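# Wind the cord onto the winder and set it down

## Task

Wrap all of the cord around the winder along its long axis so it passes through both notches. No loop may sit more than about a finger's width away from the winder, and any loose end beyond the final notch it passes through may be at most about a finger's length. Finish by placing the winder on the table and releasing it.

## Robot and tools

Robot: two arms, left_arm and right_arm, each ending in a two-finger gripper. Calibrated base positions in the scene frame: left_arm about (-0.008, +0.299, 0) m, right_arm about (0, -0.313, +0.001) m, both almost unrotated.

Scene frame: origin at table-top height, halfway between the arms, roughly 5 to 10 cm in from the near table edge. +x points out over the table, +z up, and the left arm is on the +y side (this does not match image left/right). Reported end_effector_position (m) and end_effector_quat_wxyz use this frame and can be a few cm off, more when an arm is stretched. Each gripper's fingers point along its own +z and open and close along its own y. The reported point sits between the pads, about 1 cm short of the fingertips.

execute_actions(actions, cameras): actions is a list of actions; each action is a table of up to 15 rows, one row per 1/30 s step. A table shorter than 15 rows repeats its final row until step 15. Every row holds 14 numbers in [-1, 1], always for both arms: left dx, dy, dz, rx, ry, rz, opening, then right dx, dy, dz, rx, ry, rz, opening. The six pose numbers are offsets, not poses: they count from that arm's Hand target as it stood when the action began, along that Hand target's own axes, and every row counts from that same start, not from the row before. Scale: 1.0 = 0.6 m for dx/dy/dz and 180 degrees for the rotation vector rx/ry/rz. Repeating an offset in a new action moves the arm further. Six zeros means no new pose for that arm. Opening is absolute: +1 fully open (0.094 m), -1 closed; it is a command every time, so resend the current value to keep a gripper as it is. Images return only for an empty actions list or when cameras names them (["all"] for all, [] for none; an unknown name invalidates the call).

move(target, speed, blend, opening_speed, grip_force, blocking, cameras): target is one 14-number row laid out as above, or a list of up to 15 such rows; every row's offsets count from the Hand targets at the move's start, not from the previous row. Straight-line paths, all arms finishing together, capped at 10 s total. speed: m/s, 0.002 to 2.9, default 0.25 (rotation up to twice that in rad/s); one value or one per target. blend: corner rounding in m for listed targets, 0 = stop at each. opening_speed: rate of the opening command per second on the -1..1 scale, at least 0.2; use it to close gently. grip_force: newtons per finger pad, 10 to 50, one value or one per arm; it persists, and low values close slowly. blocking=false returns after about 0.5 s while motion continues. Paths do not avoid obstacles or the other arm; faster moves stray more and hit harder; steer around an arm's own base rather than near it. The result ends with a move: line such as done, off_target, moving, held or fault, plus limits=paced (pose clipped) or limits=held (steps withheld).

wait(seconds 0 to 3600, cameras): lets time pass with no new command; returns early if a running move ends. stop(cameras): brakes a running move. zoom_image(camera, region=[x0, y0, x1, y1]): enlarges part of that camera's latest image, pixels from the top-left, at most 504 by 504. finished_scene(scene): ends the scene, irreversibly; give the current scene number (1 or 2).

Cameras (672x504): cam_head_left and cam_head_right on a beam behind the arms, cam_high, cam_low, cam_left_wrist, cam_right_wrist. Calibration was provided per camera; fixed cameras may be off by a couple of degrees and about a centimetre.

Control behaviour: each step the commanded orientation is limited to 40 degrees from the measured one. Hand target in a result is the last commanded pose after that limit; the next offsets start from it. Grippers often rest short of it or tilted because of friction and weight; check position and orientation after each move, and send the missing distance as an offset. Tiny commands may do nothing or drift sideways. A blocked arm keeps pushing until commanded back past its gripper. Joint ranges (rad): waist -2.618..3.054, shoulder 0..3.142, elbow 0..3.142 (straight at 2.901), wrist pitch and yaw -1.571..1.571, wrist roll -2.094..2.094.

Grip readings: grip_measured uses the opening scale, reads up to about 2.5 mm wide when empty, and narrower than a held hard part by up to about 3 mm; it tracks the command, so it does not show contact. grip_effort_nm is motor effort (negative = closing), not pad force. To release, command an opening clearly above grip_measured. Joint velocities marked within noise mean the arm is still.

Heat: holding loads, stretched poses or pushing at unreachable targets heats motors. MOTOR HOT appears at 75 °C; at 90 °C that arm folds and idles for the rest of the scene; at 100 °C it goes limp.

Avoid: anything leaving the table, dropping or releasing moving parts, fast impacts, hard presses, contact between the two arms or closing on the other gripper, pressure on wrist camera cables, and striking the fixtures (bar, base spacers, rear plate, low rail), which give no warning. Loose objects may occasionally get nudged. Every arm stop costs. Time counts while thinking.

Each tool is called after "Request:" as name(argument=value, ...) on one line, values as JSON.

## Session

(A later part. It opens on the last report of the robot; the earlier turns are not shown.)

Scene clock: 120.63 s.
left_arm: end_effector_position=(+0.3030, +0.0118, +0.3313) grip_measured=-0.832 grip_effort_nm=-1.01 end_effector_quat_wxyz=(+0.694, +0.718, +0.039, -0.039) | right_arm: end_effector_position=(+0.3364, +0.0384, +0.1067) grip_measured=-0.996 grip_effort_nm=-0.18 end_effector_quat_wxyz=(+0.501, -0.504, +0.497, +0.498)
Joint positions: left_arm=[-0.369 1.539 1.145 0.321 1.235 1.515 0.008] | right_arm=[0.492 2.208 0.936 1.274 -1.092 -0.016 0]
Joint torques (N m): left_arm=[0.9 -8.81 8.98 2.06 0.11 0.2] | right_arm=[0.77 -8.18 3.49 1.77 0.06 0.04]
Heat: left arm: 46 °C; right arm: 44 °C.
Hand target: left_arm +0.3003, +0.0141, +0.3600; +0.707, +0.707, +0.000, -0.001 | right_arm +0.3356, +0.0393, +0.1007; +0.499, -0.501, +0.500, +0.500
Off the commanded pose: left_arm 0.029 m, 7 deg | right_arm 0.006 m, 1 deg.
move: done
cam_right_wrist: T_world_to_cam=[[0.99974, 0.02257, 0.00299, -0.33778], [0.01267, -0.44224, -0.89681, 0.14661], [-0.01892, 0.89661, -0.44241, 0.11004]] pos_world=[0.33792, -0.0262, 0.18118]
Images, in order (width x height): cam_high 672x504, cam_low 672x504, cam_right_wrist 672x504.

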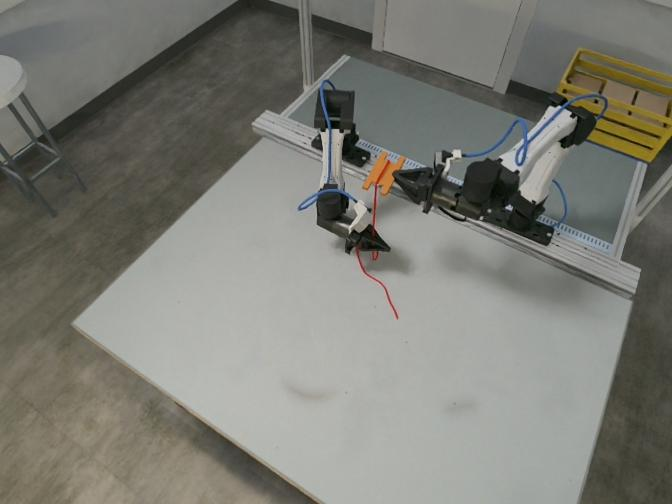

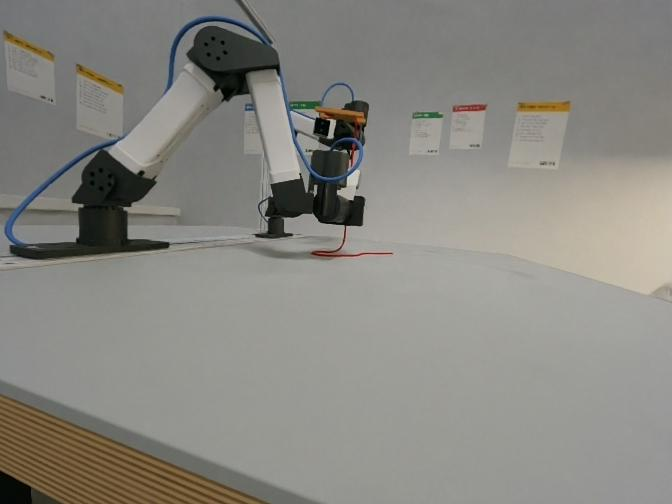

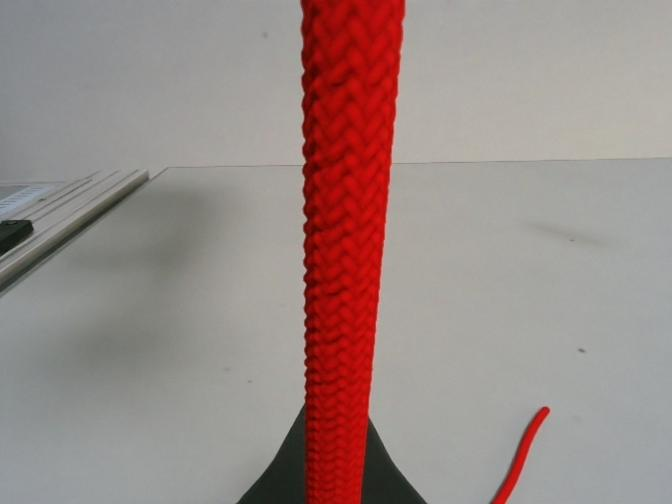

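Request:
move(target=[[0,0,0,0,0,0,-0.92, 0,0,0,0,0,0,-0.6],[0,0,0,0,0,0,-0.92, 0,0,-0.0658,0,0,0,-0.6],[0,0,0,0,0,0,-0.92, 0,0,-0.0658,0,0,0,-1]], speed=[0.1,0.12,0.1], cameras=["cam_right_wrist","cam_high"])

Request:
zoom_image(camera="cam_high", region=[342, 130, 432, 265])

Scene clock: 123.20 s.
left_arm: end_effector_position=(+0.3030, +0.0118, +0.3313) grip_measured=-0.832 grip_effort_nm=-1.01 end_effector_quat_wxyz=(+0.694, +0.718, +0.039, -0.039) | right_arm: end_effector_position=(+0.3373, +0.0022, +0.0941) grip_measured=-0.957 grip_effort_nm=-0.99 end_effector_quat_wxyz=(+0.492, -0.499, +0.508, +0.501)
Joint positions: left_arm=[-0.369 1.539 1.145 0.321 1.235 1.515 0.008] | right_arm=[0.404 2.208 0.866 1.314 -1.174 -0.016 0.002]
Joint torques (N m): left_arm=[0.85 -8.83 9.05 2.06 0.11 0.2] | right_arm=[-0.25 -10.76 2.7 1.7 -0.04 0.02]
Heat: left arm: 46 °C; right arm: 45 °C.
Hand target: left_arm +0.3003, +0.0141, +0.3600; +0.707, +0.707, +0.000, -0.001 | right_arm +0.3357, -0.0001, +0.1009; +0.499, -0.501, +0.500, +0.500
Off the commanded pose: left_arm 0.029 m, 7 deg | right_arm 0.007 m, 1 deg.
move: done
cam_right_wrist: T_world_to_cam=[[0.99956, 0.01633, -0.02487, -0.33515], [-0.01478, -0.45272, -0.89153, 0.12807], [-0.02581, 0.8915, -0.45227, 0.14023]] pos_world=[0.34051, -0.06156, 0.16927]
Images, in order (width x height): cam_high 672x504, cam_right_wrist 672x504.

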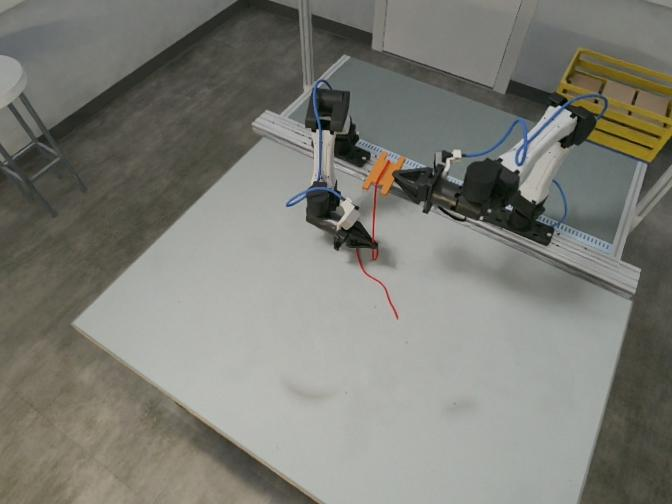

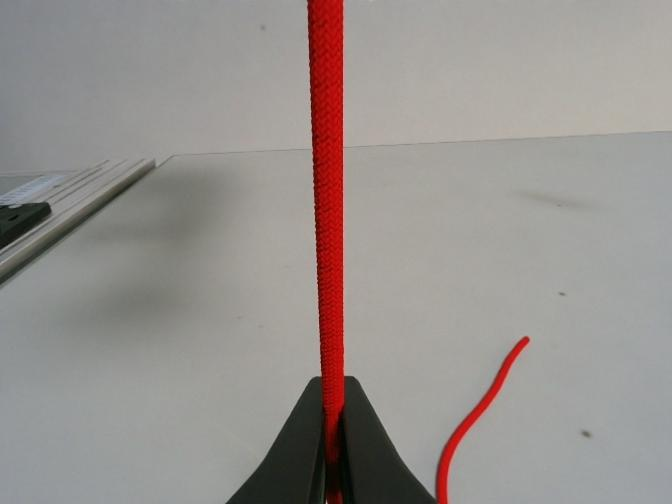

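Scaled by 3.733 from the camera's image (finer frame: 960x720).

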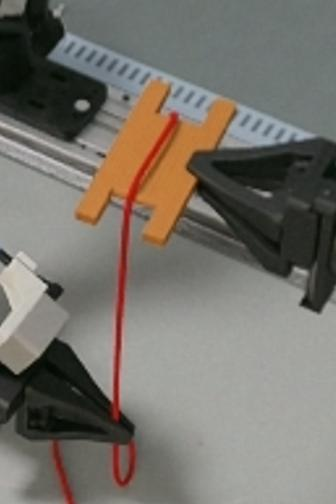

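Request:
move(target=[[0,0,0,0,0,0,-0.92, -0.1067,0.2512,0,0,0,0,-1],[0,0,0,0,0,0,-0.92, -0.315,0.3428,0,0,0,0,-1],[0,0,0,0,0,0,-0.92, -0.5117,0.3295,0,0,0,0,-1]], speed=0.22, blend=[0.04,0.04,0], cameras=["cam_right_wrist","cam_high","cam_low","cam_head_left"])

Request:
zoom_image(camera="cam_high", region=[332, 100, 432, 220])

Request:
zoom_image(camera="cam_low", region=[240, 60, 400, 200])

Scene clock: 127.00 s.
left_arm: end_effector_position=(+0.2971, +0.0125, +0.3430) grip_measured=-0.832 grip_effort_nm=-1.01 end_effector_quat_wxyz=(+0.700, +0.714, +0.017, -0.032) | right_arm: end_effector_position=(+0.1418, -0.0008, +0.3972) grip_measured=-0.959 grip_effort_nm=-1.05 end_effector_quat_wxyz=(+0.491, -0.494, +0.514, +0.500)
Joint positions: left_arm=[-0.369 1.525 1.157 0.339 1.255 1.515 0.008] | right_arm=[0.792 0.998 1.026 -0.048 -0.776 0.008 0.002]
Joint torques (N m): left_arm=[0.84 -7.21 8.35 1.88 -0.13 0.17] | right_arm=[1.17 -1.61 8.08 1.79 -0.05 -0.22]
Heat: left arm: 46 °C; right arm: 44 °C.
Hand target: left_arm +0.3002, +0.0141, +0.3602; +0.707, +0.707, +0.000, +0.000 | right_arm +0.1381, +0.0003, +0.4079; +0.499, -0.501, +0.500, +0.500
Off the commanded pose: left_arm 0.017 m, 4 deg | right_arm 0.011 m, 2 deg.
move: off_target (right_arm)
cam_right_wrist: T_world_to_cam=[[0.99931, 0.00651, -0.03648, -0.12758], [-0.02951, -0.45548, -0.88976, 0.39549], [-0.02241, 0.89022, -0.45497, 0.27547]] pos_world=[0.14534, -0.06426, 0.47256]
Images, in order (width x height): cam_head_left 672x504, cam_high 672x504, cam_low 672x504, cam_right_wrist 672x504.

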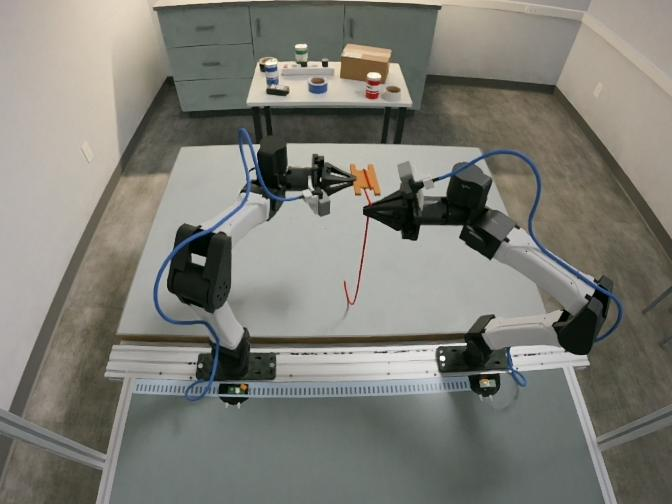

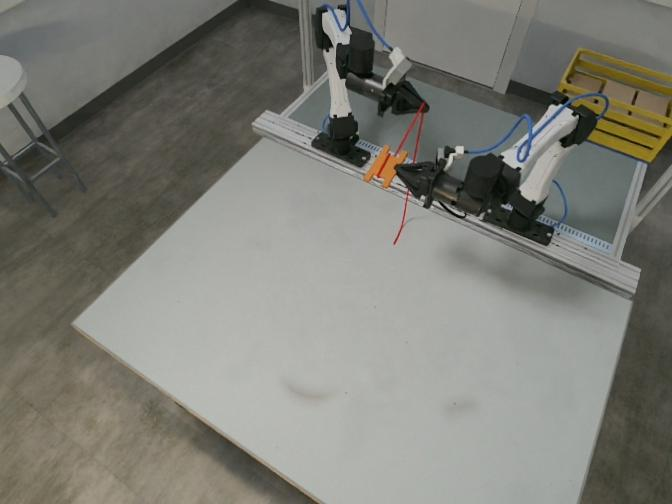

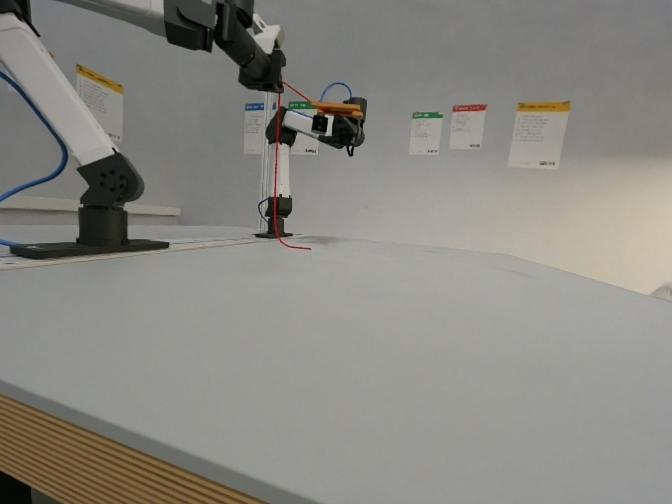

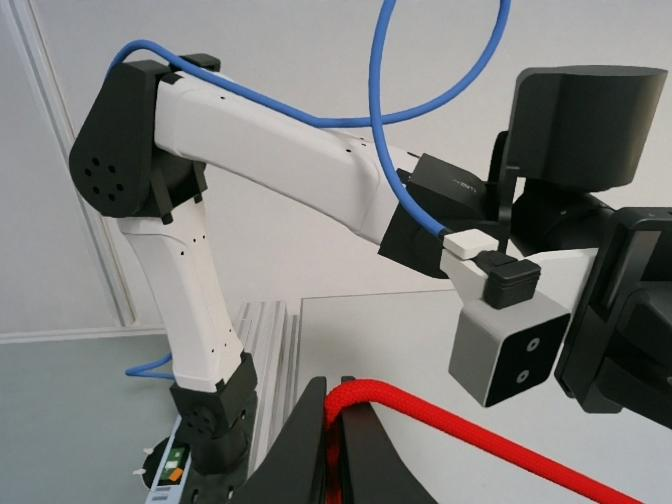

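Scaled by 4.200 from the camera's image (finer frame: 960x720).

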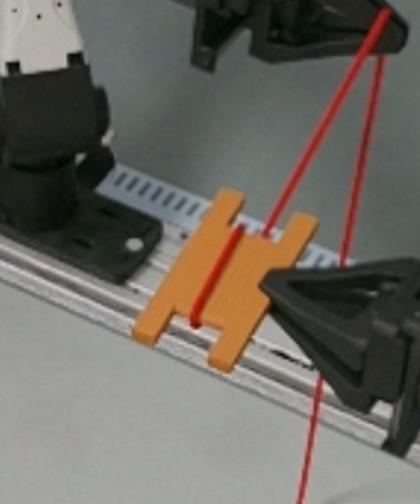

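Scaled by 3.150 from the camera's image (finer frame: 960x720).

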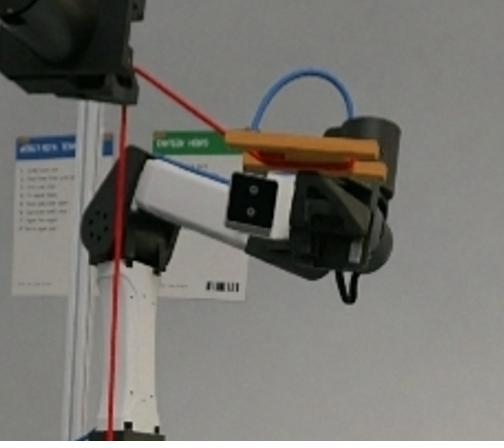

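Request:
move(target=[[0,0,0,0,0,0,-0.92, -0.0118,-0.0365,-0.1172,0,0,0,-1],[0,0,0,0,0,0,-0.92, -0.0368,-0.1698,-0.1255,0,0,0,-1],[0,0,0,0,0,0,-0.92, 0.0215,-0.4115,-0.1255,0,0,0,-1],[0,0,0,0,0,0,-0.92, 0.0715,-0.4165,0.0045,0,0,0,-1],[0,0,0,0,0,0,-0.92, 0.1798,-0.4165,0.0045,0,0,0,-1]], speed=0.2, blend=[0.02,0.03,0.01,0.02,0], cameras=["cam_right_wrist","cam_high","cam_low","cam_head_left"])

Request:
zoom_image(camera="cam_high", region=[332, 110, 432, 230])

Request:
zoom_image(camera="cam_low", region=[260, 50, 420, 190])

Scene clock: 131.37 s.
left_arm: end_effector_position=(+0.2999, +0.0124, +0.3430) grip_measured=-0.832 grip_effort_nm=-1.01 end_effector_quat_wxyz=(+0.700, +0.714, +0.023, -0.026) | right_arm: end_effector_position=(+0.3862, -0.0003, +0.3100) grip_measured=-0.959 grip_effort_nm=-1.05 end_effector_quat_wxyz=(+0.505, -0.506, +0.494, +0.496)
Joint positions: left_arm=[-0.369 1.525 1.157 0.339 1.239 1.515 0.008] | right_arm=[0.352 1.835 1.367 0.48 -1.23 -0.017 0.002]
Joint torques (N m): left_arm=[0.87 -7.21 8.36 1.89 0.06 0.17] | right_arm=[0.88 -7.76 4.92 1.63 0.11 0]
Heat: left arm: 46 °C; right arm: 43 °C.
Hand target: left_arm +0.3002, +0.0141, +0.3602; +0.707, +0.707, +0.000, -0.001 | right_arm +0.3880, +0.0031, +0.2998; +0.499, -0.501, +0.500, +0.500
Off the commanded pose: left_arm 0.017 m, 4 deg | right_arm 0.011 m, 1 deg.
move: off_target (right_arm)
cam_right_wrist: T_world_to_cam=[[0.9997, 0.02025, 0.01371, -0.3906], [0.02122, -0.43943, -0.89803, 0.30827], [-0.01216, 0.89805, -0.43973, 0.23216]] pos_world=[0.38677, -0.06512, 0.38428]
Images, in order (width x height): cam_head_left 672x504, cam_high 672x504, cam_low 672x504, cam_right_wrist 672x504.

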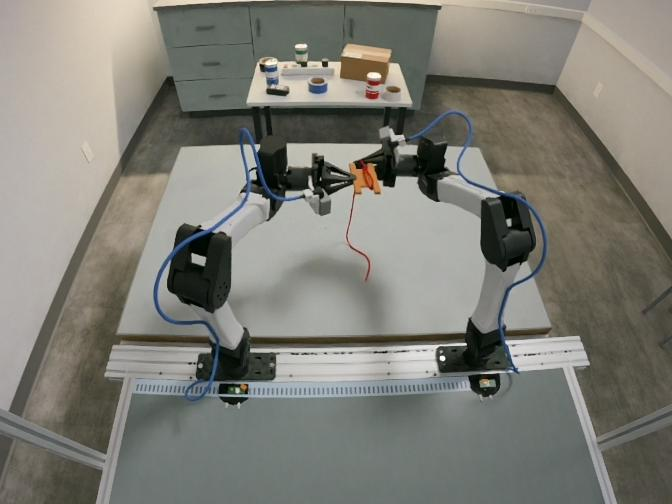

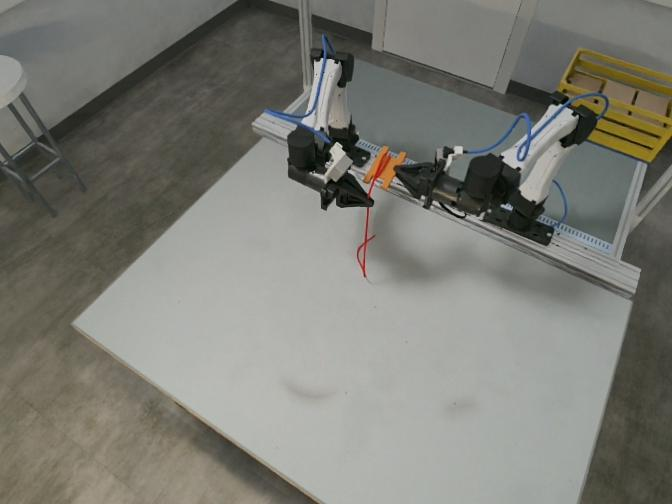

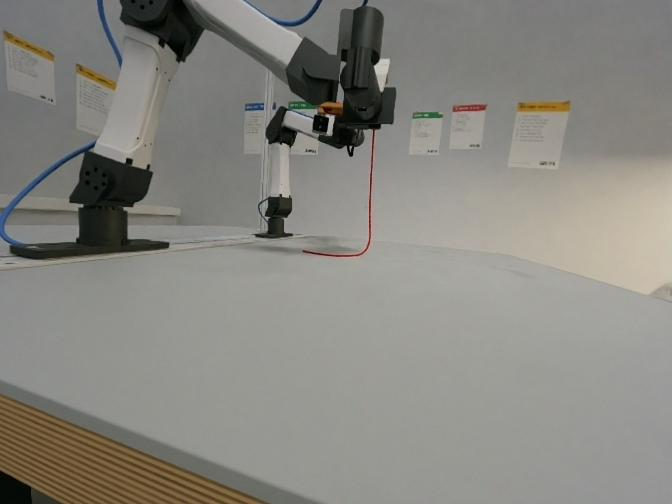

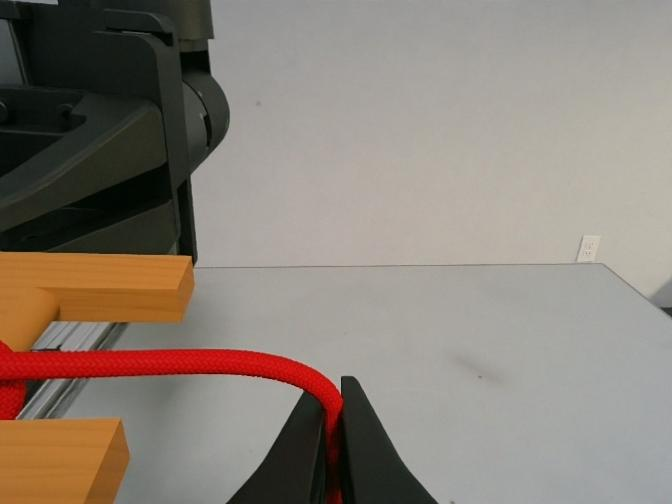

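Scaled by 4.200 from the camera's image (finer frame: 960x720).

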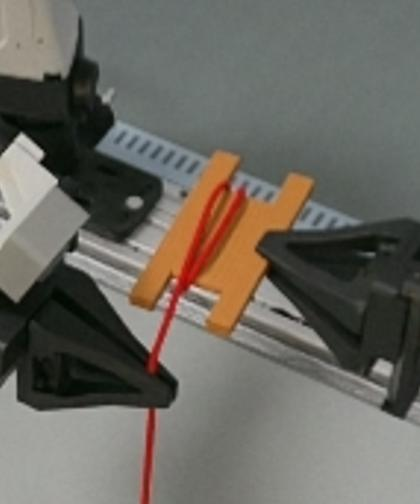

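Scaled by 3.150 from the camera's image (finer frame: 960x720).

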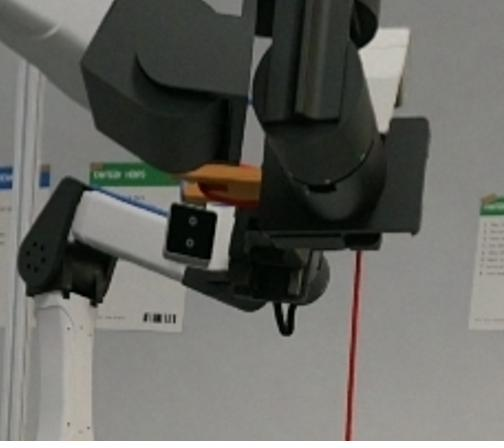

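Request:
move(target=[[0,0,0,0,0,0,-0.92, 0.0947,0.08,-0.0218,0,0,0,-1],[0,0,0,0,0,0,-0.92, 0.0947,0.08,-0.0218,0,0,0,-0.6],[0,0,0,0,0,0,-0.92, 0.328,0.085,-0.0052,0,0,0,-0.6],[0,0,0,0,0,0,-0.92, 0.328,0.085,-0.0052,0,0,0,-1]], speed=[0.15,0.15,0.2,0.15], cameras=["cam_right_wrist","cam_high","cam_low"])

Request:
zoom_image(camera="cam_high", region=[332, 110, 432, 290])

Scene clock: 138.37 s.
left_arm: end_effector_position=(+0.3033, +0.0135, +0.3400) grip_measured=-0.832 grip_effort_nm=-1.01 end_effector_quat_wxyz=(+0.697, +0.716, +0.035, -0.025) | right_arm: end_effector_position=(+0.3382, -0.0027, +0.1081) grip_measured=-0.983 grip_effort_nm=-0.87 end_effector_quat_wxyz=(+0.500, -0.504, +0.498, +0.498)
Joint positions: left_arm=[-0.366 1.525 1.157 0.317 1.224 1.519 0.008] | right_arm=[0.39 2.168 0.863 1.303 -1.193 -0.017 0.001]
Joint torques (N m): left_arm=[0.59 -7.3 8.39 2.06 0.21 0.17] | right_arm=[0.83 -7.56 3.32 1.78 0.13 0]
Heat: left arm: 46 °C; right arm: 43 °C.
Hand target: left_arm +0.3003, +0.0141, +0.3602; +0.707, +0.707, +0.000, +0.000 | right_arm +0.3370, -0.0007, +0.1031; +0.499, -0.501, +0.500, +0.500
Off the commanded pose: left_arm 0.020 m, 5 deg | right_arm 0.006 m, 0 deg.
move: done
cam_right_wrist: T_world_to_cam=[[0.99978, 0.02105, 0.00003, -0.33844], [0.00937, -0.44379, -0.89608, 0.13069], [-0.01885, 0.89588, -0.44389, 0.14769]] pos_world=[0.33992, -0.0672, 0.18268]
Images, in order (width x height): cam_high 672x504, cam_low 672x504, cam_right_wrist 672x504.

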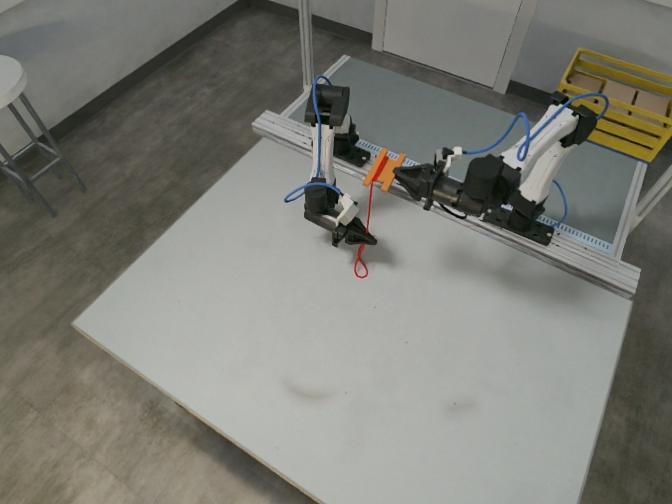

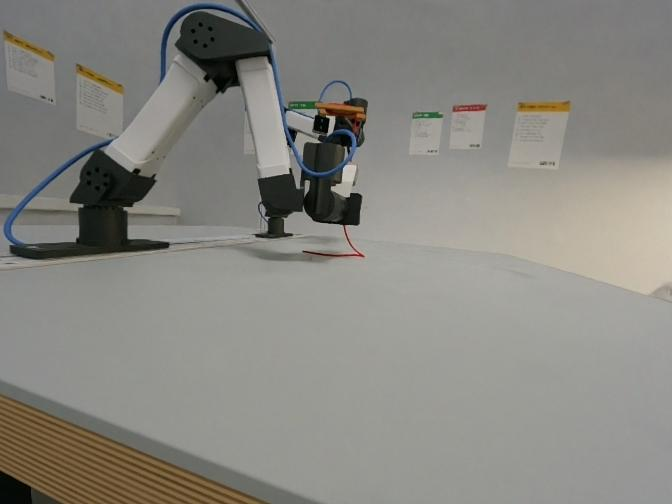

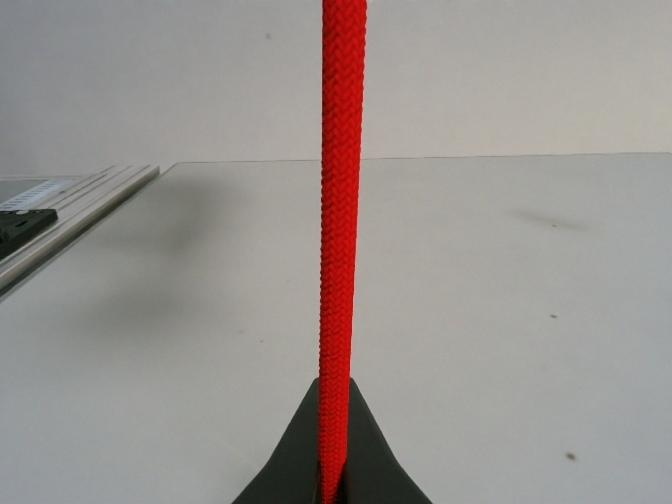

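Scaled by 2.800 from the camera's image (finer frame: 960x720).

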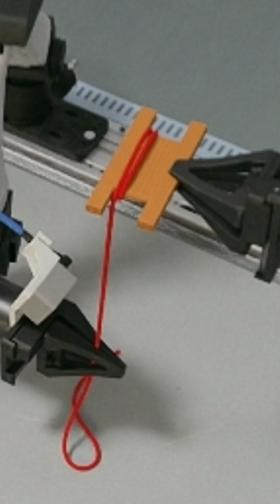

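Request:
move(target=[[0,0,0,0,0,0,-0.92, 0,0,0,0,0,0,-0.6],[0,0,0,0,0,0,-0.92, 0.0083,0,-0.0333,0,0,0,-0.6],[0,0,0,0,0,0,-0.92, 0.0083,0,-0.0333,0,0,0,-1]], speed=[0.15,0.15,0.15], cameras=["cam_right_wrist"])

Scene clock: 140.93 s.
left_arm: end_effector_position=(+0.3033, +0.0135, +0.3400) grip_measured=-0.832 grip_effort_nm=-1.00 end_effector_quat_wxyz=(+0.697, +0.716, +0.035, -0.025) | right_arm: end_effector_position=(+0.3392, -0.0185, +0.1040) grip_measured=-0.976 grip_effort_nm=-0.93 end_effector_quat_wxyz=(+0.501, -0.502, +0.499, +0.497)
Joint positions: left_arm=[-0.366 1.525 1.157 0.317 1.224 1.519 0.008] | right_arm=[0.349 2.173 0.839 1.334 -1.228 -0.016 0.001]
Joint torques (N m): left_arm=[0.64 -7.31 8.44 2.07 0.19 0.17] | right_arm=[-0.17 -7.65 2.61 1.72 -0.07 -0.02]
Heat: left arm: 46 °C; right arm: 43 °C.
Hand target: left_arm +0.3003, +0.0141, +0.3602; +0.707, +0.707, +0.000, +0.000 | right_arm +0.3369, -0.0206, +0.0981; +0.499, -0.501, +0.500, +0.500
Off the commanded pose: left_arm 0.020 m, 5 deg | right_arm 0.007 m, 0 deg.
move: done
cam_right_wrist: T_world_to_cam=[[0.99988, 0.01567, 0.00065, -0.33918], [0.00753, -0.44352, -0.89623, 0.12067], [-0.01376, 0.89613, -0.44358, 0.15828]] pos_world=[0.34041, -0.083, 0.17858]

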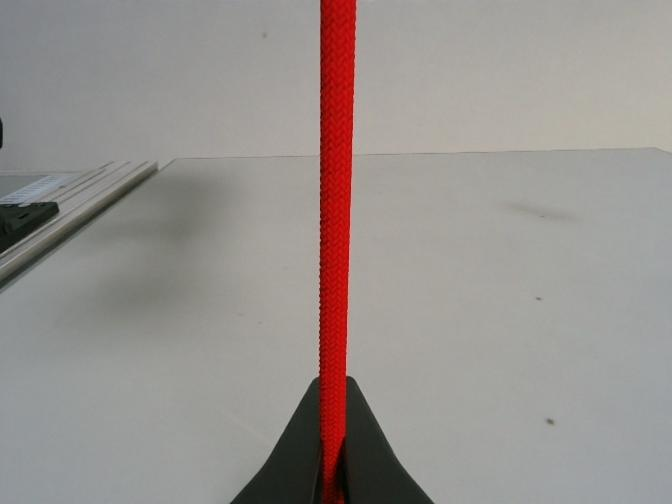

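Request:
move(target=[[0,0,0,0,0,0,-0.92, 0,0,0,0,0,0,-0.55],[0,0,0,0,0,0,-0.92, 0,0,-0.0233,0,0,0,-0.55],[0,0,0,0,0,0,-0.92, 0,0,-0.0233,0,0,0,-1]], speed=[0.15,0.15,0.15], cameras=["cam_right_wrist"])

Scene clock: 143.17 s.
left_arm: end_effector_position=(+0.3033, +0.0135, +0.3400) grip_measured=-0.832 grip_effort_nm=-1.00 end_effector_quat_wxyz=(+0.697, +0.716, +0.035, -0.025) | right_arm: end_effector_position=(+0.3391, -0.0324, +0.1006) grip_measured=-0.956 grip_effort_nm=-0.98 end_effector_quat_wxyz=(+0.498, -0.501, +0.502, +0.499)
Joint positions: left_arm=[-0.366 1.525 1.157 0.317 1.224 1.519 0.008] | right_arm=[0.312 2.173 0.819 1.344 -1.265 -0.016 0.002]
Joint torques (N m): left_arm=[0.65 -7.3 8.43 2.08 0.21 0.17] | right_arm=[-0.25 -8.31 2.62 1.71 -0.1 0]
Heat: left arm: 46 °C; right arm: 43 °C.
Hand target: left_arm +0.3003, +0.0141, +0.3602; +0.707, +0.707, +0.000, +0.000 | right_arm +0.3369, -0.0345, +0.0982; +0.499, -0.501, +0.500, +0.500
Off the commanded pose: left_arm 0.020 m, 5 deg | right_arm 0.004 m, 0 deg.
move: done
cam_right_wrist: T_world_to_cam=[[0.99984, 0.01602, -0.00847, -0.33796], [-0.00044, -0.44604, -0.89501, 0.11398], [-0.01812, 0.89487, -0.44596, 0.17091]] pos_world=[0.34105, -0.09669, 0.17537]

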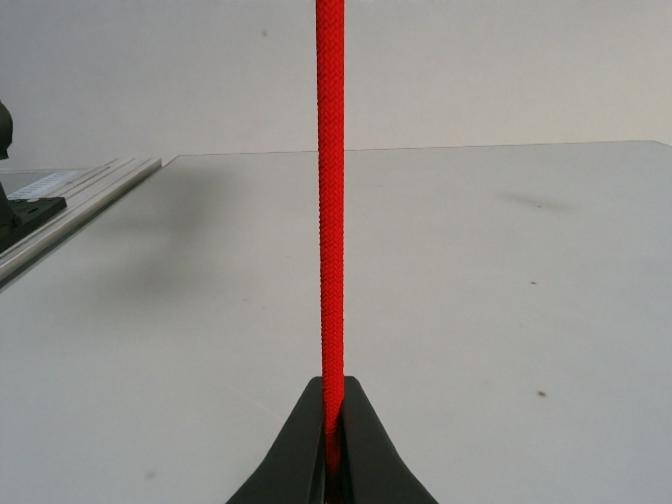

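Request:
move(target=[[0,0,0,0,0,0,-0.92, -0.1113,0.2532,0.0708,0,0,0,-1],[0,0,0,0,0,0,-0.92, -0.3197,0.3448,0.0708,0,0,0,-1],[0,0,0,0,0,0,-0.92, -0.5163,0.3315,0.0708,0,0,0,-1]], speed=0.25, blend=[0.04,0.04,0], cameras=["cam_high","cam_head_left"])

Request:
zoom_image(camera="cam_high", region=[332, 90, 432, 250])

Scene clock: 146.70 s.
left_arm: end_effector_position=(+0.2976, +0.0134, +0.3427) grip_measured=-0.832 grip_effort_nm=-1.01 end_effector_quat_wxyz=(+0.699, +0.714, +0.017, -0.030) | right_arm: end_effector_position=(+0.1421, +0.0072, +0.3968) grip_measured=-0.959 grip_effort_nm=-1.04 end_effector_quat_wxyz=(+0.491, -0.494, +0.515, +0.500)
Joint positions: left_arm=[-0.366 1.525 1.157 0.337 1.257 1.519 0.008] | right_arm=[0.82 1.02 1.036 -0.037 -0.747 0.007 0.002]
Joint torques (N m): left_arm=[0.66 -7.27 8.32 1.91 -0.11 0.11] | right_arm=[1.06 -1.76 8.21 1.73 -0.03 -0.21]
Heat: left arm: 46 °C; right arm: 43 °C.
Hand target: left_arm +0.3003, +0.0141, +0.3602; +0.707, +0.707, +0.000, +0.000 | right_arm +0.1380, +0.0085, +0.4079; +0.499, -0.501, +0.500, +0.500
Off the commanded pose: left_arm 0.018 m, 4 deg | right_arm 0.012 m, 2 deg.
move: off_target (right_arm)
Images, in order (width x height): cam_head_left 672x504, cam_high 672x504.

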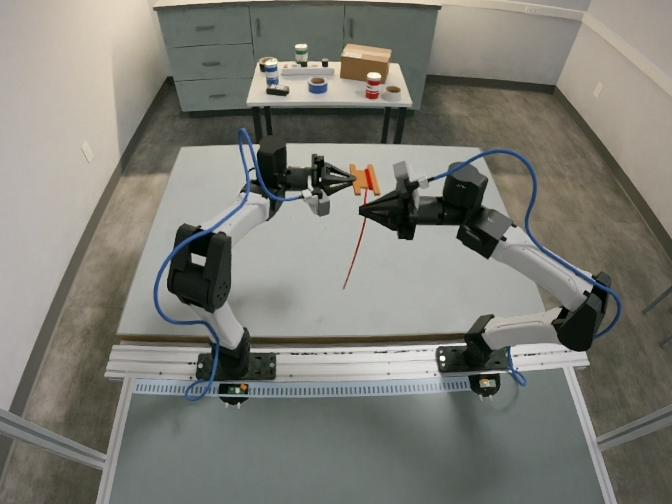

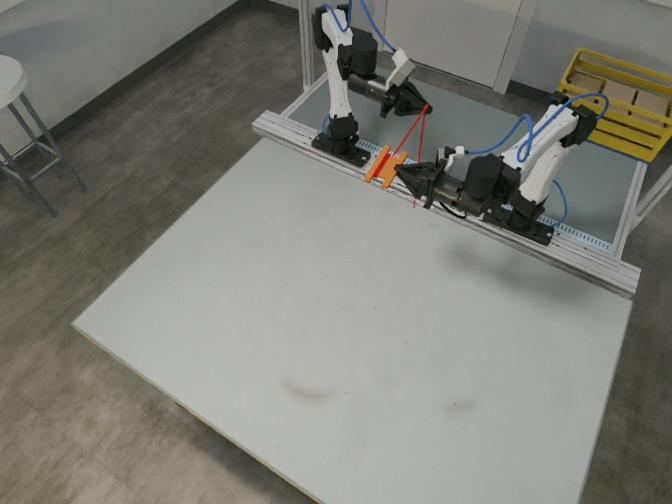

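Scaled by 3.150 from the camera's image (finer frame: 960x720).

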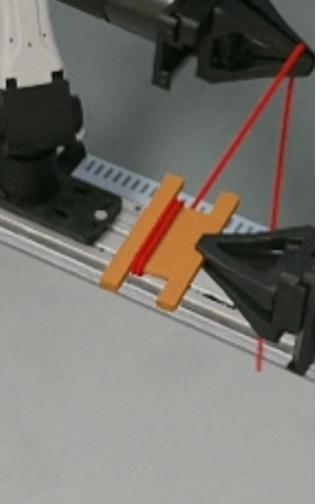

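Request:
move(target=[[0,0,0,0,0,0,-0.92,-0.0118,-0.0367,-0.1308,0,0,0,-1],[0,0,0,0,0,0,-0.92,-0.0368,-0.17,-0.1392,0,0,0,-1],[0,0,0,0,0,0,-0.92,0.0215,-0.4117,-0.1392,0,0,0,-1],[0,0,0,0,0,0,-0.92,0.0715,-0.4167,-0.0092,0,0,0,-1],[0,0,0,0,0,0,-0.92,0.1798,-0.4167,-0.0092,0,0,0,-1]], speed=0.2, blend=[0.02,0.03,0.01,0.02,0], cameras=["cam_high","cam_right_wrist","cam_head_left","cam_low"])

Scene clock: 152.43 s.
left_arm: end_effector_position=(+0.3019, +0.0134, +0.3426) grip_measured=-0.832 grip_effort_nm=-1.01 end_effector_quat_wxyz=(+0.700, +0.714, +0.026, -0.022) | right_arm: end_effector_position=(+0.3859, -0.0002, +0.3105) grip_measured=-0.959 grip_effort_nm=-1.05 end_effector_quat_wxyz=(+0.505, -0.506, +0.493, +0.496)
Joint positions: left_arm=[-0.366 1.525 1.157 0.337 1.233 1.519 0.008] | right_arm=[0.352 1.834 1.368 0.48 -1.231 -0.017 0.002]
Joint torques (N m): left_arm=[0.65 -7.24 8.39 1.84 0.12 0.13] | right_arm=[0.88 -7.71 4.89 1.62 0.14 0.02]
Heat: left arm: 47 °C; right arm: 42 °C.
Hand target: left_arm +0.3003, +0.0141, +0.3602; +0.707, +0.707, +0.000, +0.000 | right_arm +0.3880, +0.0031, +0.3000; +0.499, -0.501, +0.500, +0.500
Off the commanded pose: left_arm 0.018 m, 4 deg | right_arm 0.011 m, 1 deg.
move: off_target (right_arm)
cam_right_wrist: T_world_to_cam=[[0.99966, 0.02139, 0.01473, -0.39061], [0.02263, -0.43901, -0.8982, 0.30841], [-0.01275, 0.89823, -0.43934, 0.23242]] pos_world=[0.38647, -0.06502, 0.38488]
Images, in order (width x height): cam_head_left 672x504, cam_high 672x504, cam_low 672x504, cam_right_wrist 672x504.

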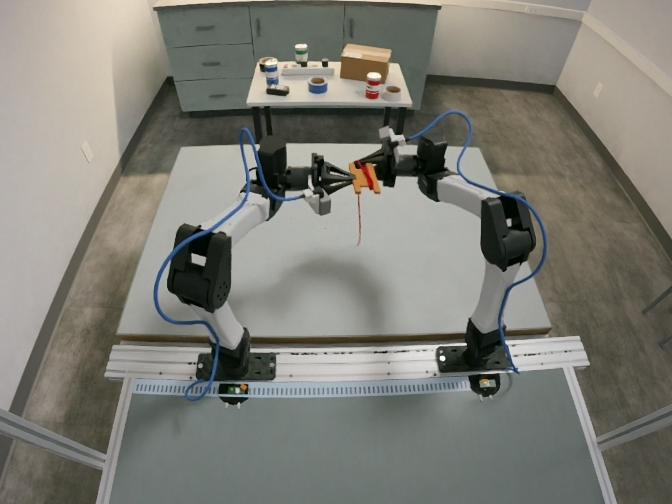

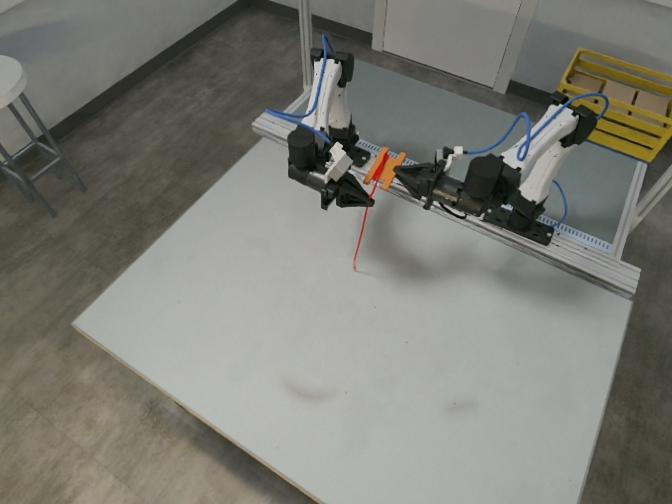

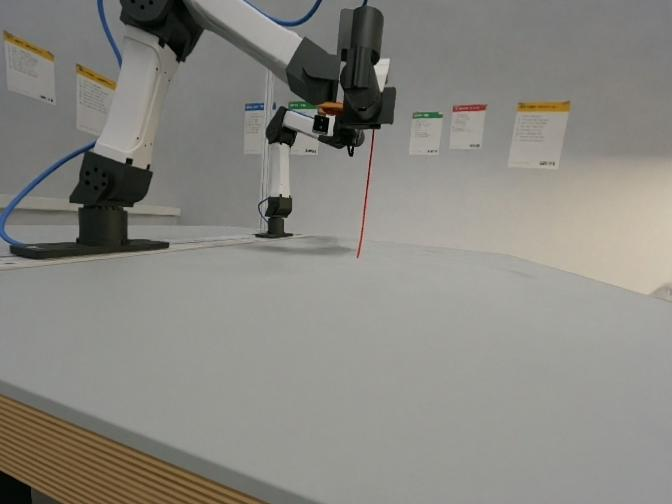

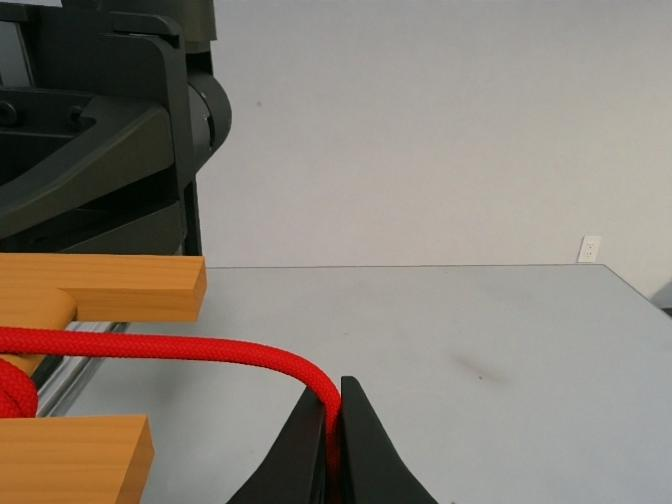

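Request:
move(target=[[0,0,0,0,0,0,-0.92,0.095,0.08,-0.0218,0,0,0,-1]], speed=0.15, cameras=["cam_right_wrist","cam_high"])

Scene clock: 154.37 s.
left_arm: end_effector_position=(+0.3040, +0.0143, +0.3336) grip_measured=-0.832 grip_effort_nm=-1.00 end_effector_quat_wxyz=(+0.690, +0.720, +0.053, -0.039) | right_arm: end_effector_position=(+0.3420, -0.0115, +0.2555) grip_measured=-0.959 grip_effort_nm=-1.05 end_effector_quat_wxyz=(+0.515, -0.510, +0.483, +0.491)
Joint positions: left_arm=[-0.364 1.525 1.157 0.269 1.221 1.519 0.008] | right_arm=[0.363 1.756 1.016 0.786 -1.218 -0.016 0.002]
Joint torques (N m): left_arm=[0.51 -7.61 8.62 2.41 0.27 0.29] | right_arm=[0.88 -7.39 3.79 1.28 0.12 0.03]
Heat: left arm: 47 °C; right arm: 42 °C.
Hand target: left_arm +0.3003, +0.0142, +0.3602; +0.707, +0.707, +0.000, +0.000 | right_arm +0.3400, -0.0102, +0.2431; +0.499, -0.501, +0.500, +0.500
Off the commanded pose: left_arm 0.027 m, 8 deg | right_arm 0.013 m, 3 deg.
move: off_target (right_arm)
cam_right_wrist: T_world_to_cam=[[0.99881, 0.01992, 0.04459, -0.35308], [0.04882, -0.42877, -0.9021, 0.24712], [0.00115, 0.9032, -0.42923, 0.21064]] pos_world=[0.34035, -0.07726, 0.32909]
Images, in order (width x height): cam_high 672x504, cam_right_wrist 672x504.

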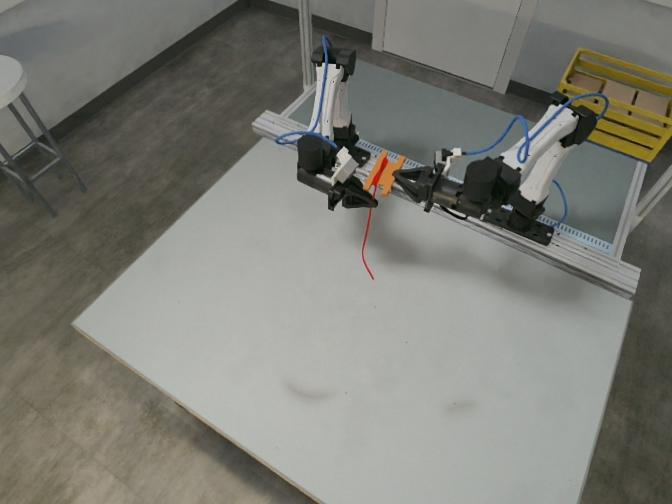

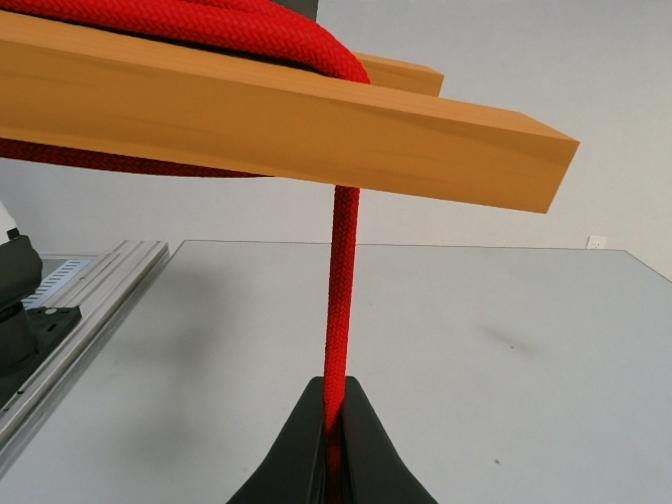

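Request:
move(target=[[0,0,0,0,0,0,-0.92,0,0,0,0,0,0,-0.6],[0,0,0,0,0,0,-0.92,0.25,0.005,-0.033,0,0,0,-0.6],[0,0,0,0,0,0,-0.92,0.25,0.005,-0.033,0,0,0,-1]], speed=0.2, cameras=["cam_right_wrist","cam_high"])

Scene clock: 158.40 s.
left_arm: end_effector_position=(+0.3038, +0.0141, +0.3401) grip_measured=-0.832 grip_effort_nm=-1.01 end_effector_quat_wxyz=(+0.697, +0.716, +0.034, -0.023) | right_arm: end_effector_position=(+0.3376, -0.0283, +0.0972) grip_measured=-0.996 grip_effort_nm=-0.16 end_effector_quat_wxyz=(+0.498, -0.502, +0.501, +0.498)
Joint positions: left_arm=[-0.364 1.525 1.157 0.317 1.224 1.524 0.008] | right_arm=[0.324 2.187 0.821 1.356 -1.257 -0.019 0]
Joint torques (N m): left_arm=[0.49 -7.25 8.39 2.06 0.21 0.12] | right_arm=[-0.17 -7.54 2.92 1.76 -0.08 0.07]
Heat: left arm: 47 °C; right arm: 42 °C.
Hand target: left_arm +0.3003, +0.0142, +0.3601; +0.707, +0.707, +0.000, +0.000 | right_arm +0.3371, -0.0304, +0.0931; +0.499, -0.501, +0.500, +0.500
Off the commanded pose: left_arm 0.020 m, 5 deg | right_arm 0.005 m, 0 deg.
move: done
cam_right_wrist: T_world_to_cam=[[0.9998, 0.01912, -0.00509, -0.33683], [0.00397, -0.44599, -0.89503, 0.11128], [-0.01938, 0.89484, -0.44597, 0.16613]] pos_world=[0.33954, -0.09259, 0.17198]
Images, in order (width x height): cam_high 672x504, cam_right_wrist 672x504.

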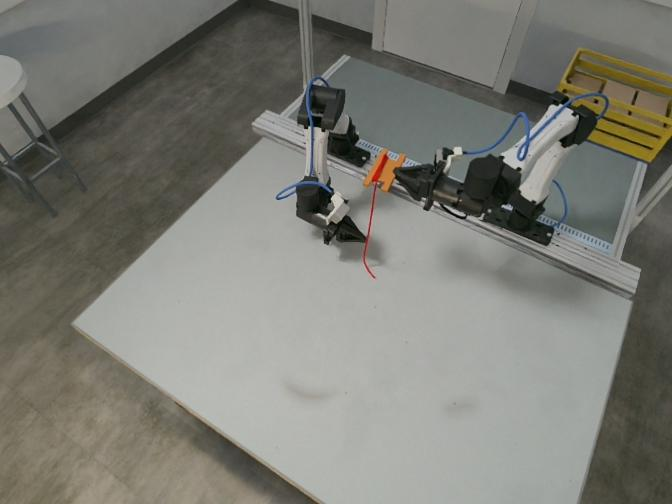

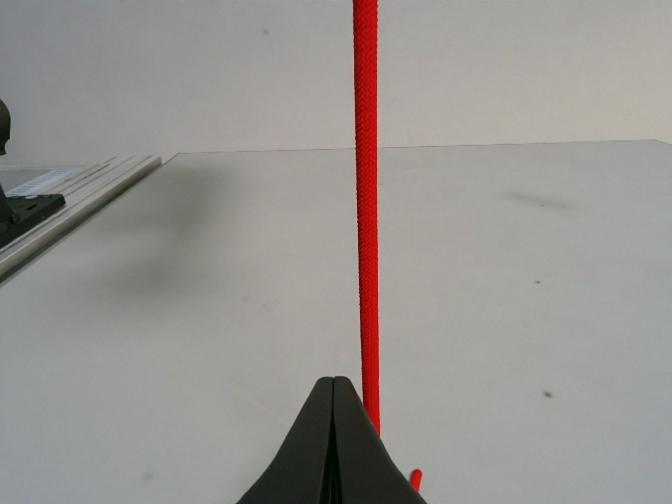

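Request:
move(target=[[0,0,0,0,0,0,-0.92,0,0,-0.0583,0,0,0,-1],[0,0,0,0,0,0,-0.92,0,-0.0125,-0.0583,0,0,0,-0.5],[0,0,0,0,0,0,-0.92,0,-0.0125,0.005,0,0,0,-0.5],[0,0,0,0,0,0,-0.92,0,-0.0125,0.005,0,0,0,-1]], speed=0.15, cameras=["cam_right_wrist"])

Scene clock: 162.93 s.
left_arm: end_effector_position=(+0.3038, +0.0141, +0.3401) grip_measured=-0.832 grip_effort_nm=-1.01 end_effector_quat_wxyz=(+0.697, +0.716, +0.034, -0.023) | right_arm: end_effector_position=(+0.3409, -0.0298, +0.0962) grip_measured=-0.996 grip_effort_nm=-0.16 end_effector_quat_wxyz=(+0.500, -0.504, +0.497, +0.499)
Joint positions: left_arm=[-0.364 1.525 1.157 0.317 1.224 1.524 0.008] | right_arm=[0.316 2.203 0.838 1.367 -1.27 -0.015 0]
Joint torques (N m): left_arm=[0.53 -7.28 8.38 2.08 0.21 0.12] | right_arm=[0.81 -7.79 4.33 1.5 0.12 0.01]
Heat: left arm: 47 °C; right arm: 42 °C.
Hand target: left_arm +0.3003, +0.0142, +0.3601; +0.707, +0.707, +0.000, +0.000 | right_arm +0.3446, -0.0275, +0.0932; +0.499, -0.501, +0.500, +0.500
Off the commanded pose: left_arm 0.020 m, 5 deg | right_arm 0.005 m, 1 deg.
move: done
cam_right_wrist: T_world_to_cam=[[0.9997, 0.02448, 0.00094, -0.34047], [0.01169, -0.44283, -0.89653, 0.1073], [-0.02153, 0.89627, -0.44298, 0.16763]] pos_world=[0.34273, -0.0944, 0.17078]

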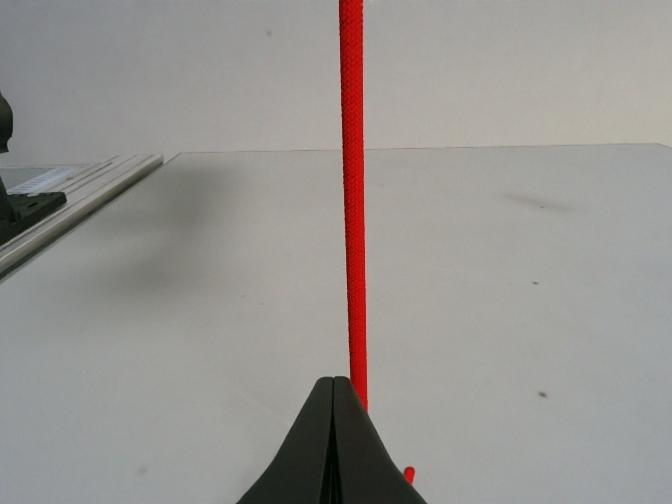

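Request:
zoom_image(camera="cam_right_wrist", region=[270, 300, 430, 420])

Request:
zoom_image(camera="cam_right_wrist", region=[270, 0, 430, 120])

Scaled by 3.150 from the camera's image (finer frame: 960x720).

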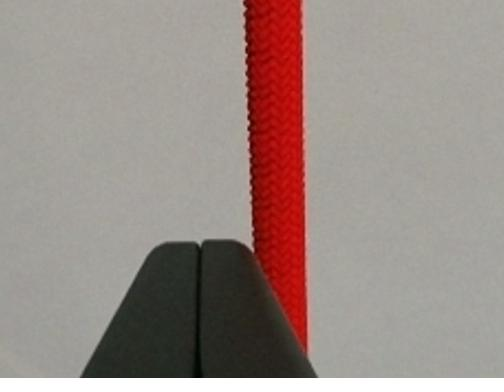

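Scaled by 3.150 from the camera's image (finer frame: 960x720).

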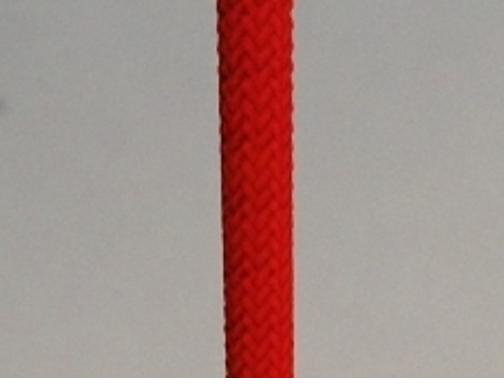

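Request:
move(target=[[0,0,0,0,0,0,-0.92,0,-0.0067,-0.0333,0,0,0,-1],[0,0,0,0,0,0,-0.92,0,-0.0067,-0.0333,0,0,0,-0.5],[0,0,0,0,0,0,-0.92,0,-0.0067,0.036,0,0,0,-0.5],[0,0,0,0,0,0,-0.92,0,-0.0067,0.036,0,0,0,-1]], speed=0.15, cameras=["cam_right_wrist"])

Scene clock: 166.73 s.
left_arm: end_effector_position=(+0.3038, +0.0141, +0.3401) grip_measured=-0.832 grip_effort_nm=-1.01 end_effector_quat_wxyz=(+0.697, +0.716, +0.034, -0.023) | right_arm: end_effector_position=(+0.3449, -0.0084, +0.0973) grip_measured=-0.953 grip_effort_nm=-0.99 end_effector_quat_wxyz=(+0.502, -0.505, +0.495, +0.498)
Joint positions: left_arm=[-0.364 1.525 1.157 0.317 1.224 1.524 0.008] | right_arm=[0.368 2.223 0.887 1.345 -1.218 -0.014 0.002]
Joint torques (N m): left_arm=[0.49 -7.3 8.36 2.07 0.21 0.13] | right_arm=[0.38 -8.09 4.68 1.49 0.09 0.04]
Heat: left arm: 48 °C; right arm: 42 °C.
Hand target: left_arm +0.3003, +0.0142, +0.3601; +0.707, +0.707, +0.000, +0.000 | right_arm +0.3486, -0.0059, +0.0931; +0.499, -0.501, +0.500, +0.500
Off the commanded pose: left_arm 0.020 m, 5 deg | right_arm 0.006 m, 1 deg.
move: done
cam_right_wrist: T_world_to_cam=[[0.99967, 0.02451, 0.00776, -0.34562], [0.01777, -0.44035, -0.89765, 0.11572], [-0.01858, 0.89749, -0.44064, 0.14778]] pos_world=[0.3462, -0.07321, 0.17168]

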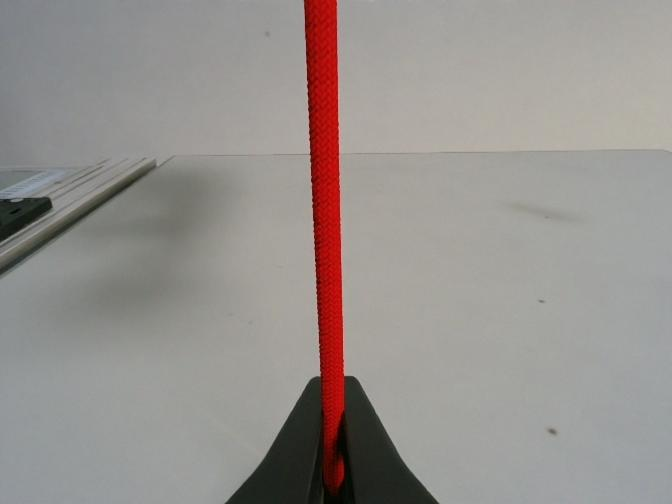

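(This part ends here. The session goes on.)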